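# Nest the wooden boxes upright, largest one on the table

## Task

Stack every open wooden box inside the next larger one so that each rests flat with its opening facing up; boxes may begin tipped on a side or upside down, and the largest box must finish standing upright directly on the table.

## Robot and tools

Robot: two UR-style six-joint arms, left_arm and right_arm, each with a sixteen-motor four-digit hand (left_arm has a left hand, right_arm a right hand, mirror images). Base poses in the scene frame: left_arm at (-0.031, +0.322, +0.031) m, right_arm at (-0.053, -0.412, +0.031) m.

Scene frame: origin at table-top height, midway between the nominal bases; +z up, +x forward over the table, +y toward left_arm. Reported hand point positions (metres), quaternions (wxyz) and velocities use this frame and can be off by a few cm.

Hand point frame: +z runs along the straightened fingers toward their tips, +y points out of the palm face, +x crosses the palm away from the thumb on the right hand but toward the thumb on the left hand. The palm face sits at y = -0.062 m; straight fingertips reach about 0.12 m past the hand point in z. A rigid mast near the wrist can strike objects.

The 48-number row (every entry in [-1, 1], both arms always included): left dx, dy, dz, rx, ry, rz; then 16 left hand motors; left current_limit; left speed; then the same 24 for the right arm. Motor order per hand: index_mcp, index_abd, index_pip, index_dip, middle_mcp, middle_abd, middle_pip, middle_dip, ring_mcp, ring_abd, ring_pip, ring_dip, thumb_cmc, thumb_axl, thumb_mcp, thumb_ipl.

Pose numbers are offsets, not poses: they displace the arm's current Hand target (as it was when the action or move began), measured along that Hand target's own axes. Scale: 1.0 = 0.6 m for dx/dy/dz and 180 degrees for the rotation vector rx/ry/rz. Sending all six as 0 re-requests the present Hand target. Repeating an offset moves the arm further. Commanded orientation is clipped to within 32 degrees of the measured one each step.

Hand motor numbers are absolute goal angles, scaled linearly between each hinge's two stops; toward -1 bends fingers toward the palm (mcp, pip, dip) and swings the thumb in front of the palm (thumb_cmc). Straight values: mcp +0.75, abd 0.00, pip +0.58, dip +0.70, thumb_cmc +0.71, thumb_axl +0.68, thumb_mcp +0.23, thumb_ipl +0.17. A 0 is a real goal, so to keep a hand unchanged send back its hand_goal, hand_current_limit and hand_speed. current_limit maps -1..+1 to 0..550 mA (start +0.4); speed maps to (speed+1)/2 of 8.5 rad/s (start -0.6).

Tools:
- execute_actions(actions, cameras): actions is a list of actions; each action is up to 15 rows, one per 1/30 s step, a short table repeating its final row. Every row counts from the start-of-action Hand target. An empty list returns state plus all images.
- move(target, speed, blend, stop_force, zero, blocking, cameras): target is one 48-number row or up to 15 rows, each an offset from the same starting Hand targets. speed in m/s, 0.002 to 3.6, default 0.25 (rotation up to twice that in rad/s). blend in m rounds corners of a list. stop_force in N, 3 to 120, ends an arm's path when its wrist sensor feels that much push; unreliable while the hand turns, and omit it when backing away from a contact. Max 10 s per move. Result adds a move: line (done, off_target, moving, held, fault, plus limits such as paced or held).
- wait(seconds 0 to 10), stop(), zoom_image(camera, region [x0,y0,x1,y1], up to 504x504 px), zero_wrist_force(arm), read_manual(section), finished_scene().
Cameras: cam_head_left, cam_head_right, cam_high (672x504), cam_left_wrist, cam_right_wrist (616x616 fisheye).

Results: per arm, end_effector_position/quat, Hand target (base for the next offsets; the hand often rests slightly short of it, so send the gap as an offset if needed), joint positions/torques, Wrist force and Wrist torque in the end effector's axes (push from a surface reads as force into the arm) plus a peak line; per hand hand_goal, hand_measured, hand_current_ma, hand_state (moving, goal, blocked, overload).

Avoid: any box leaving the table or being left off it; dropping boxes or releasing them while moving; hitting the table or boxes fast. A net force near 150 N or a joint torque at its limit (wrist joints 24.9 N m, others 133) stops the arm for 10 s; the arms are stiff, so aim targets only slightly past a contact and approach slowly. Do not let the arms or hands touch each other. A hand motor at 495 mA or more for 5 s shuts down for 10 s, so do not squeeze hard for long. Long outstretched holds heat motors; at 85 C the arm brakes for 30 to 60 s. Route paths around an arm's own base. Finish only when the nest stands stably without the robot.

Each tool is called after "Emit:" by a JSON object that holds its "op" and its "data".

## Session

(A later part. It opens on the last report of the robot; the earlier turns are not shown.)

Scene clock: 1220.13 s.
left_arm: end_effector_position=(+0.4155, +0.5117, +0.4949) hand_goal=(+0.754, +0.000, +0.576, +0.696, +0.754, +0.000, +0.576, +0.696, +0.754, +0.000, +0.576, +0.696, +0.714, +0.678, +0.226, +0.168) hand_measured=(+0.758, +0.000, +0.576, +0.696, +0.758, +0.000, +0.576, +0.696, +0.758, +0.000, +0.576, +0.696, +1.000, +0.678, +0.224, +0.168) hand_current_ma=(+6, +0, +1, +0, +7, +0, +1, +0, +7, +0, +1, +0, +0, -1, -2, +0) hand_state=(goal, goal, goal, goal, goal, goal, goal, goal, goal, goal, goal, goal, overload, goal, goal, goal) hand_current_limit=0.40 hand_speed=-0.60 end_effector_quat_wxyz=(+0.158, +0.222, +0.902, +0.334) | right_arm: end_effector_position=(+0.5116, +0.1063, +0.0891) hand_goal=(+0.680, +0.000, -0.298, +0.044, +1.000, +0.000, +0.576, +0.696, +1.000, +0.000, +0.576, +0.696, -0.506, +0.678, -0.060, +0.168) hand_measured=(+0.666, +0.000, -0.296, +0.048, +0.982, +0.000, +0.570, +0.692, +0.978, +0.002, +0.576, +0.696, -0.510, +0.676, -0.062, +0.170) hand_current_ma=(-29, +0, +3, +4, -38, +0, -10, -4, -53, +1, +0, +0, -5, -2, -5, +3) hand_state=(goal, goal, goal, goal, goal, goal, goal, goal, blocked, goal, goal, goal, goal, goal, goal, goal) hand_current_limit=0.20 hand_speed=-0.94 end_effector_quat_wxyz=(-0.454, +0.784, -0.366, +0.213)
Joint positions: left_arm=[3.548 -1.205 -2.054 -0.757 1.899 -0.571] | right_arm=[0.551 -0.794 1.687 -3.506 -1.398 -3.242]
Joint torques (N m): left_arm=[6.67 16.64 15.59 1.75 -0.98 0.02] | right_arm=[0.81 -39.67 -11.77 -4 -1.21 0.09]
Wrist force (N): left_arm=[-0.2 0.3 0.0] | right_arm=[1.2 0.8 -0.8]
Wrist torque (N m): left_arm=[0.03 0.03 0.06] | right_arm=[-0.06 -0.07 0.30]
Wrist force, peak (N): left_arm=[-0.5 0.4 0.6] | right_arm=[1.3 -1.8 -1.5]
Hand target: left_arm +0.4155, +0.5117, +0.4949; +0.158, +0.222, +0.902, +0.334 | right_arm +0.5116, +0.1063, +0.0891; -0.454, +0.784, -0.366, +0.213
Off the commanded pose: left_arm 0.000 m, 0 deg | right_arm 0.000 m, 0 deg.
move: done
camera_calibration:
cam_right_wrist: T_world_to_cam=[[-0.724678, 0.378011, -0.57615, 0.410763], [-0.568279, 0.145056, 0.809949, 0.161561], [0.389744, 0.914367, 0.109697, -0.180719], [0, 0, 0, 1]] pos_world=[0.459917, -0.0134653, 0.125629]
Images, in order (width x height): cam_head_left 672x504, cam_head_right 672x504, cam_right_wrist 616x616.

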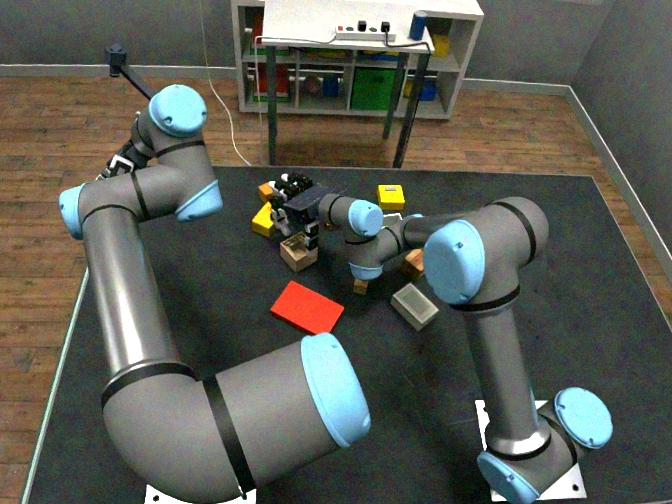

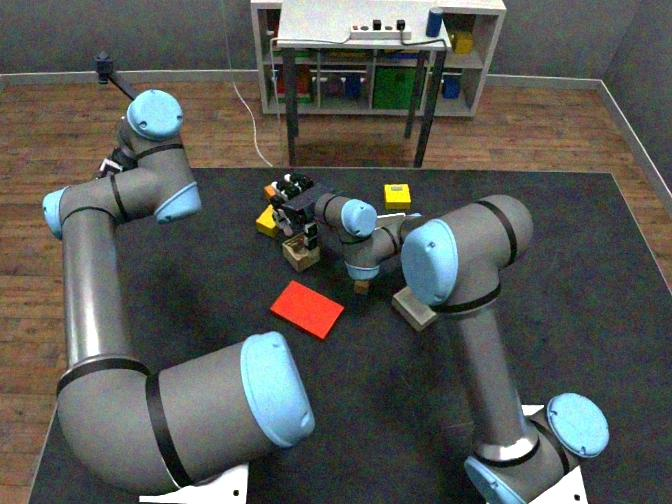

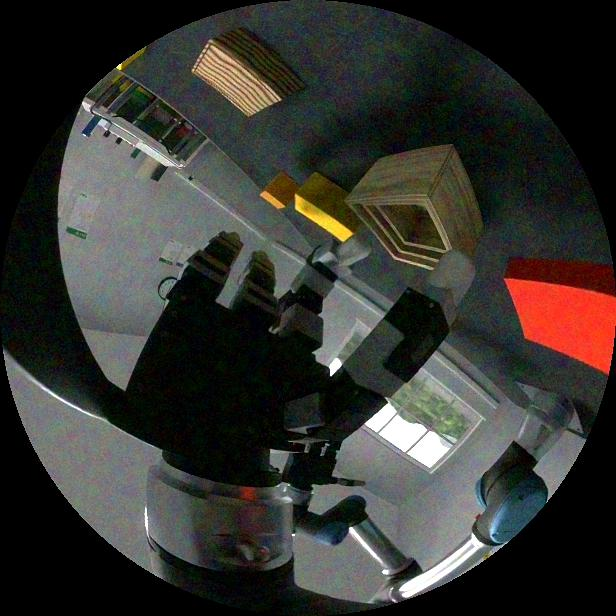

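Emit:
{"op": "move", "data": {"target": [0,0,0,0,0,0, 0.754,0,0.576,0.696,0.754,0,0.576,0.696,0.754,0,0.576,0.696,0.714,0.678,0.226,0.168,0.4,-0.6, 0,-0.1732,-0.1,0,0,0, 0.68,0,-0.299,0.044,1.0,0,0.576,0.696,1.0,0,0.576,0.696,-0.506,0.678,-0.06,0.168,0.2,-0.8], "speed": 0.15, "cameras": ["cam_right_wrist","cam_head_left","cam_head_right","cam_high"]}}

Emit:
{"op": "zoom_image", "data": {"camera": "cam_high", "region": [345, 240, 385, 280]}}

Emit:
{"op": "zoom_image", "data": {"camera": "cam_head_left", "region": [340, 262, 385, 307]}}

Emit:
{"op": "zoom_image", "data": {"camera": "cam_head_right", "region": [340, 262, 385, 307]}}

Emit:
{"op": "zoom_image", "data": {"camera": "cam_high", "region": [375, 280, 445, 350]}}

Scene clock: 1233.00 s.
left_arm: end_effector_position=(+0.4155, +0.5117, +0.4949) hand_goal=(+0.754, +0.000, +0.576, +0.696, +0.754, +0.000, +0.576, +0.696, +0.754, +0.000, +0.576, +0.696, +0.714, +0.678, +0.226, +0.168) hand_measured=(+0.758, +0.000, +0.576, +0.696, +0.758, +0.000, +0.576, +0.696, +0.758, +0.000, +0.576, +0.696, +1.000, +0.678, +0.224, +0.168) hand_current_ma=(+6, +0, +1, +0, +7, +0, +1, +0, +7, +0, +1, +0, +0, -1, -2, +0) hand_state=(goal, goal, goal, goal, goal, goal, goal, goal, goal, goal, goal, goal, overload, goal, goal, goal) hand_current_limit=0.40 hand_speed=-0.60 end_effector_quat_wxyz=(+0.158, +0.222, +0.902, +0.334) | right_arm: end_effector_position=(+0.5112, +0.1061, +0.2091) hand_goal=(+0.680, +0.000, -0.298, +0.044, +1.000, +0.000, +0.576, +0.696, +1.000, +0.000, +0.576, +0.696, -0.506, +0.678, -0.060, +0.168) hand_measured=(+0.668, +0.000, -0.296, +0.048, +0.982, +0.000, +0.570, +0.692, +0.978, +0.002, +0.576, +0.696, -0.510, +0.676, -0.062, +0.170) hand_current_ma=(-25, +0, +3, +4, -38, +0, -10, -4, -52, +1, +0, +0, -5, -2, -5, +3) hand_state=(goal, goal, goal, goal, goal, goal, goal, goal, blocked, goal, goal, goal, goal, goal, goal, goal) hand_current_limit=0.20 hand_speed=-0.80 end_effector_quat_wxyz=(-0.454, +0.784, -0.366, +0.213)
Joint positions: left_arm=[3.548 -1.205 -2.054 -0.757 1.899 -0.571] | right_arm=[0.551 -0.993 1.647 -3.266 -1.398 -3.242]
Joint torques (N m): left_arm=[6.12 16.75 15.54 1.66 -0.99 -0.13] | right_arm=[-9.58 -50.12 -13.53 -0.97 2.48 -1.15]
Wrist force (N): left_arm=[-0.2 0.3 0.0] | right_arm=[1.5 1.0 -1.0]
Wrist torque (N m): left_arm=[0.02 0.03 0.06] | right_arm=[-0.02 -0.11 0.33]
Wrist force, peak (N): left_arm=[-0.4 0.7 0.2] | right_arm=[1.2 2.5 0.2]
Hand target: left_arm +0.4155, +0.5117, +0.4949; +0.158, +0.222, +0.902, +0.334 | right_arm +0.5112, +0.1061, +0.2091; -0.454, +0.784, -0.366, +0.213
Off the commanded pose: left_arm 0.000 m, 0 deg | right_arm 0.000 m, 0 deg.
move: done
camera_calibration:
cam_right_wrist: T_world_to_cam=[[-0.724603, 0.37805, -0.57622, 0.479685], [-0.56838, 0.145016, 0.809886, 0.0643678], [0.389738, 0.914357, 0.109797, -0.193594], [0, 0, 0, 1]] pos_world=[0.459617, -0.0136652, 0.245529]
Images, in order (width x height): cam_head_left 672x504, cam_head_right 672x504, cam_high 672x504, cam_right_wrist 616x616.

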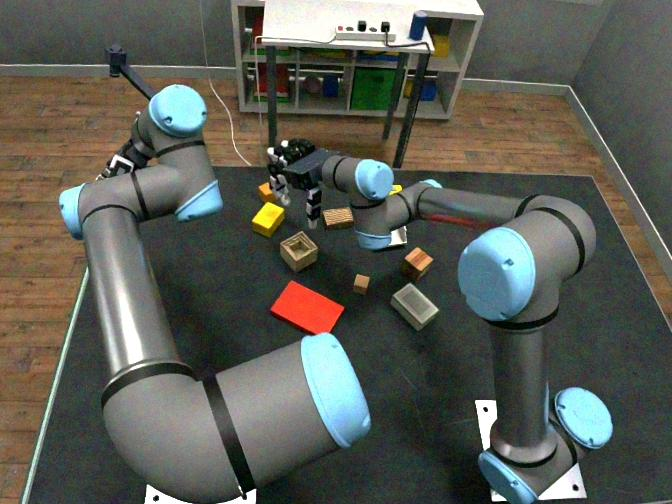

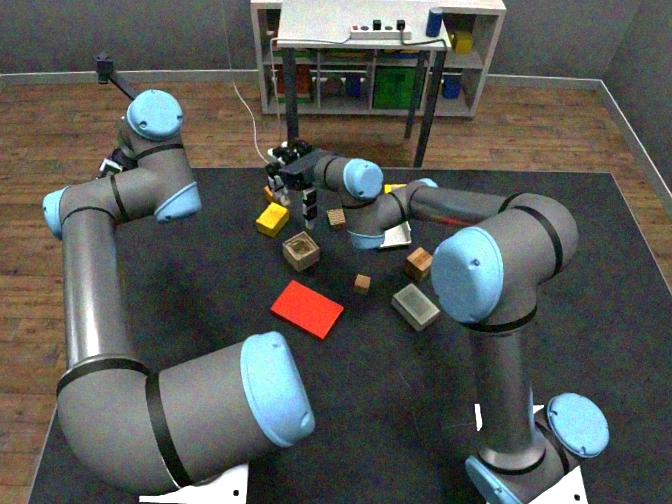

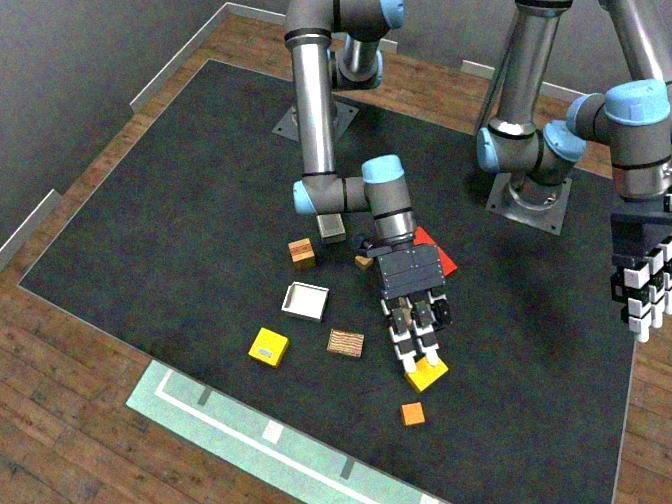

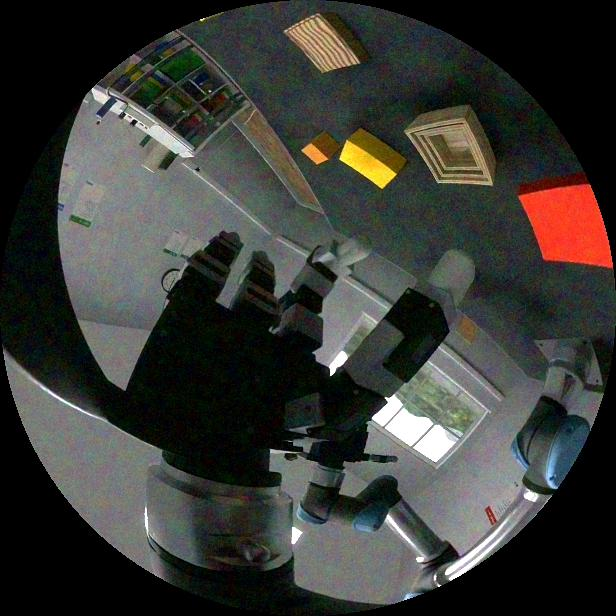

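Scaled by 12.600.

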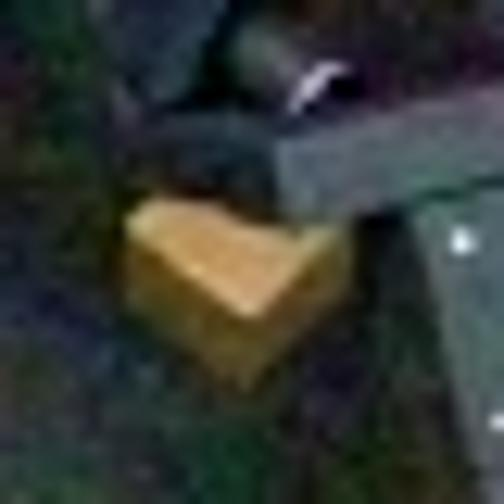

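Scaled by 11.200.

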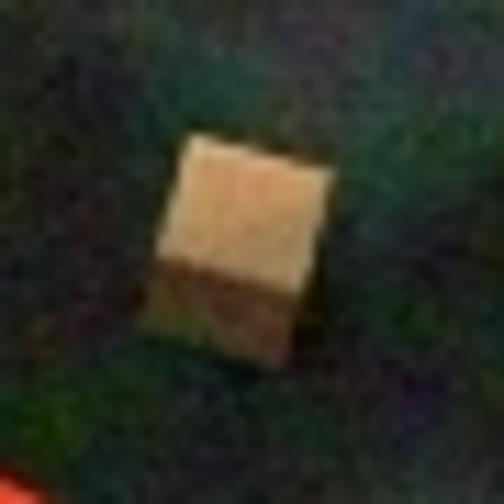

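Scaled by 11.200.

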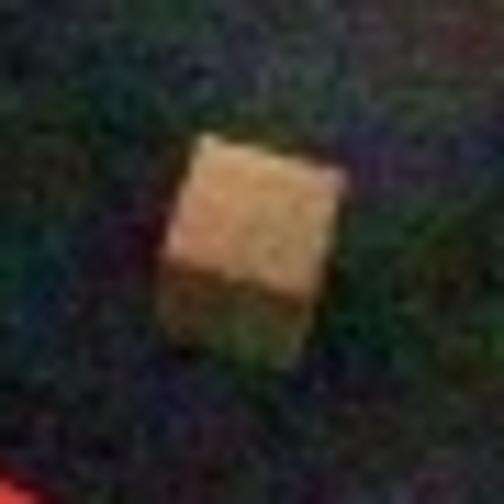

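Scaled by 7.200.

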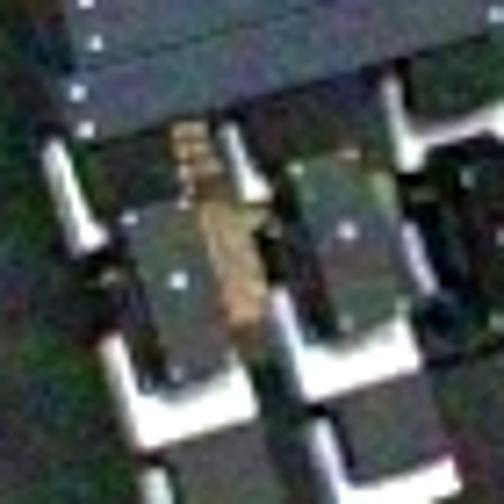

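Emit:
{"op": "move", "data": {"target": [0,0,0,0,0,0, 0.754,0,0.576,0.696,0.754,0,0.576,0.696,0.754,0,0.576,0.696,0.714,0.678,0.226,0.168,0.4,-0.6, 0.0825,0.2478,-0.166,0,0,0, 0.68,0,-0.299,0.044,1.0,0,0.576,0.696,1.0,0,0.576,0.696,-0.506,0.678,-0.06,0.168,0.2,-0.8], "speed": 0.2, "cameras": ["cam_right_wrist","cam_head_left","cam_high"]}}

Emit:
{"op": "zoom_image", "data": {"camera": "cam_right_wrist", "region": [380, 60, 540, 220]}}

Emit:
{"op": "zoom_image", "data": {"camera": "cam_high", "region": [375, 280, 445, 350]}}

Scene clock: 1257.40 s.
left_arm: end_effector_position=(+0.4155, +0.5117, +0.4949) hand_goal=(+0.754, +0.000, +0.576, +0.696, +0.754, +0.000, +0.576, +0.696, +0.754, +0.000, +0.576, +0.696, +0.714, +0.678, +0.226, +0.168) hand_measured=(+0.758, +0.000, +0.576, +0.696, +0.758, +0.000, +0.576, +0.696, +0.758, +0.000, +0.576, +0.696, +1.000, +0.678, +0.224, +0.168) hand_current_ma=(+6, +0, +1, +0, +7, +0, +1, +0, +7, +0, +1, +0, +0, -1, -2, +0) hand_state=(goal, goal, goal, goal, goal, goal, goal, goal, goal, goal, goal, goal, overload, goal, goal, goal) hand_current_limit=0.40 hand_speed=-0.60 end_effector_quat_wxyz=(+0.158, +0.222, +0.902, +0.334) | right_arm: end_effector_position=(+0.4200, -0.0347, +0.1296) hand_goal=(+0.680, +0.000, -0.298, +0.044, +1.000, +0.000, +0.576, +0.696, +1.000, +0.000, +0.576, +0.696, -0.506, +0.678, -0.060, +0.168) hand_measured=(+0.668, +0.000, -0.296, +0.048, +0.982, +0.000, +0.570, +0.692, +0.978, +0.002, +0.576, +0.696, -0.510, +0.676, -0.062, +0.170) hand_current_ma=(-23, +0, +3, +4, -38, +0, -10, -4, -52, +1, +0, +0, -5, -2, -3, +3) hand_state=(goal, goal, goal, goal, goal, goal, goal, goal, blocked, goal, goal, goal, goal, goal, goal, goal) hand_current_limit=0.20 hand_speed=-0.80 end_effector_quat_wxyz=(-0.454, +0.784, -0.366, +0.212)
Joint positions: left_arm=[3.548 -1.205 -2.054 -0.757 1.899 -0.571] | right_arm=[0.368 -1.118 2.18 -3.651 -1.241 -3.339]
Joint torques (N m): left_arm=[6.98 16.62 17.29 1.84 -1.25 0.04] | right_arm=[-3.44 -24.07 -5.96 -4.28 0.04 0.14]
Wrist force (N): left_arm=[-0.4 0.7 0.2] | right_arm=[1.5 1.2 -0.8]
Wrist torque (N m): left_arm=[0.06 0.06 0.04] | right_arm=[-0.01 -0.11 0.28]
Wrist force, peak (N): left_arm=[-0.4 0.7 0.2] | right_arm=[1.8 2.6 -2.2]
Hand target: left_arm +0.4155, +0.5117, +0.4949; +0.158, +0.222, +0.902, +0.334 | right_arm +0.4200, -0.0347, +0.1296; -0.454, +0.784, -0.366, +0.213
Off the commanded pose: left_arm 0.000 m, 0 deg | right_arm 0.000 m, 0 deg.
move: done
camera_calibration:
cam_right_wrist: T_world_to_cam=[[-0.72469, 0.378089, -0.576084, 0.421094], [-0.568205, 0.145082, 0.809997, 0.0971819], [0.38983, 0.91433, 0.109693, -0.020611], [0, 0, 0, 1]] pos_world=[0.368417, -0.154465, 0.166129]
Images, in order (width x height): cam_head_left 672x504, cam_high 672x504, cam_right_wrist 616x616.

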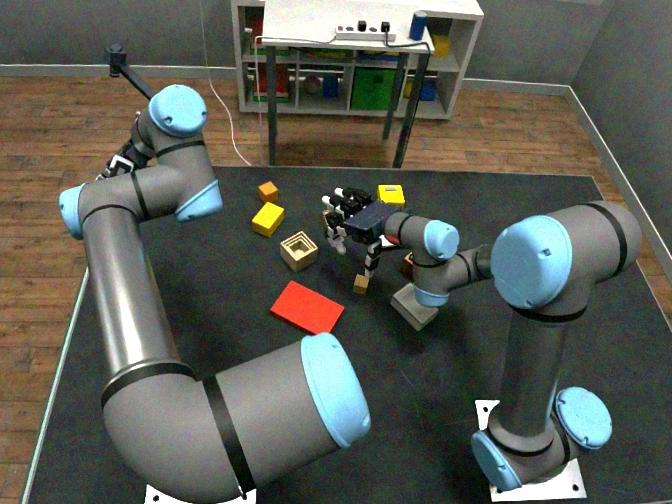

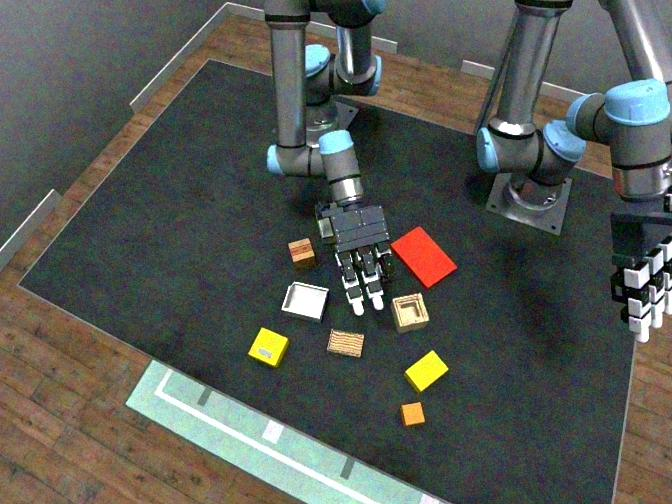

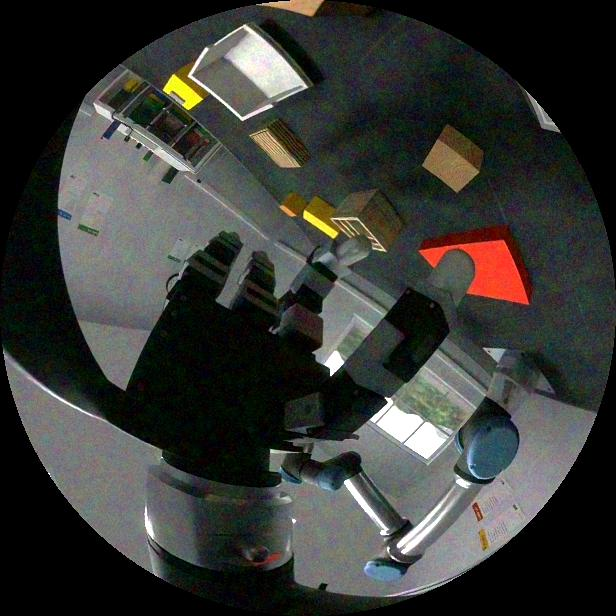

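Scaled by 3.150 from the camera's 616x616 image, which has a finer 880x880 frame.

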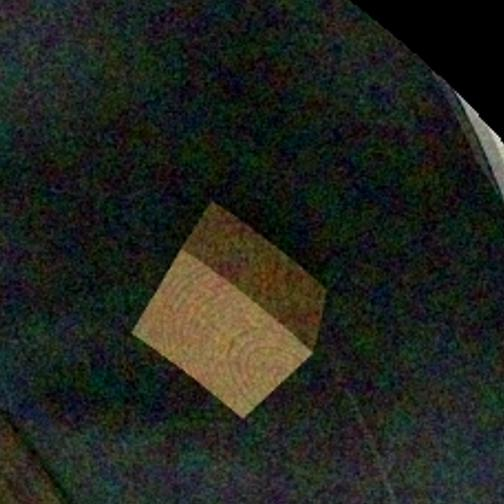

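Scaled by 7.200.

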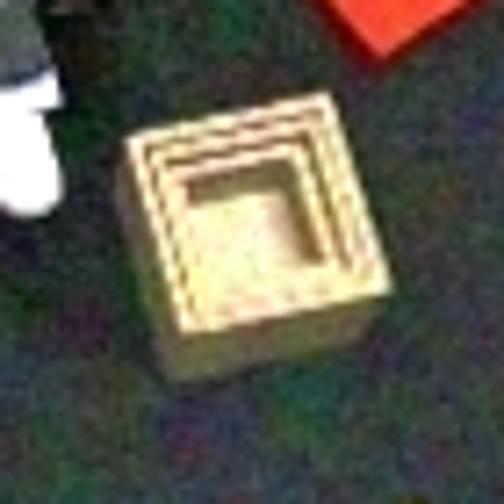

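Emit:
{"op": "zoom_image", "data": {"camera": "cam_right_wrist", "region": [170, 10, 330, 170]}}

Emit:
{"op": "zoom_image", "data": {"camera": "cam_head_left", "region": [360, 200, 450, 340]}}

Scaled by 3.150 from the camera's 616x616 image, which has a finer 880x880 frame.

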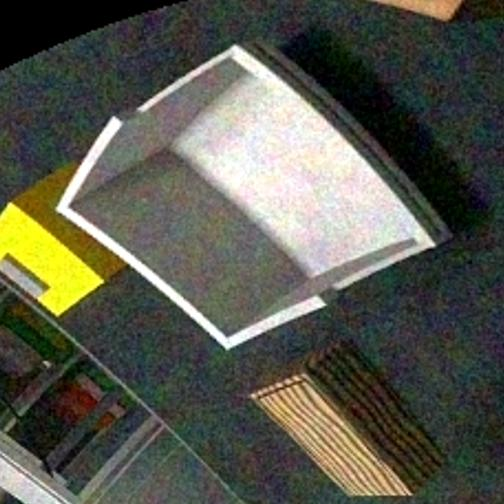

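Scaled by 3.600.

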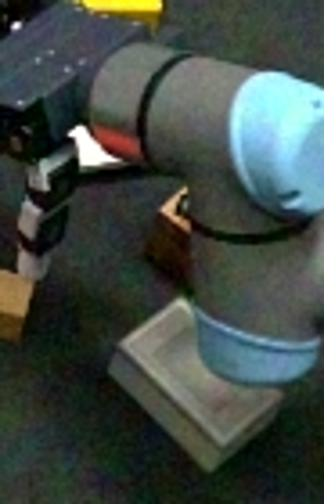

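Emit:
{"op": "zoom_image", "data": {"camera": "cam_head_left", "region": [275, 225, 325, 275]}}

Emit:
{"op": "zoom_image", "data": {"camera": "cam_right_wrist", "region": [310, 170, 430, 270]}}

Scaled by 10.080.

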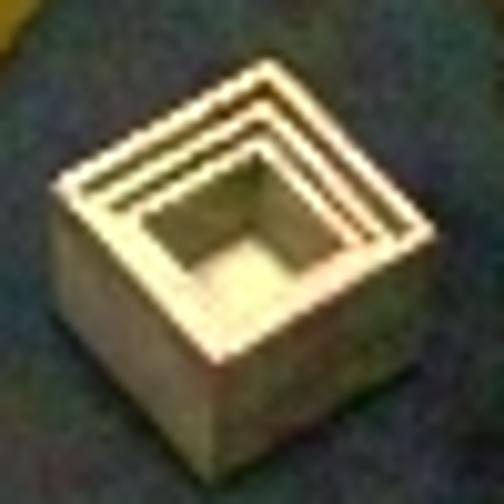

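Scaled by 4.200 from the camera's 616x616 image, which has a finer 880x880 frame.

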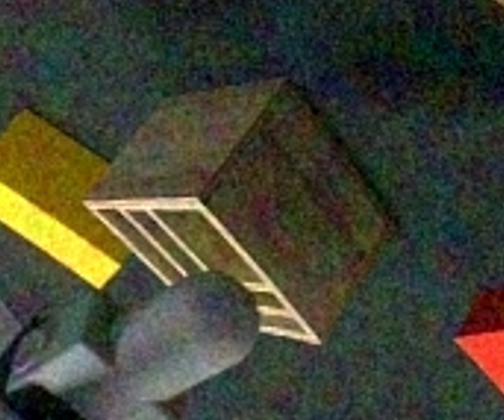

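All three boxes look properly nested and flat, and the arm is not touching them.

Emit:
{"op": "finished_scene", "data": {}}

The scene is finished: the task was done.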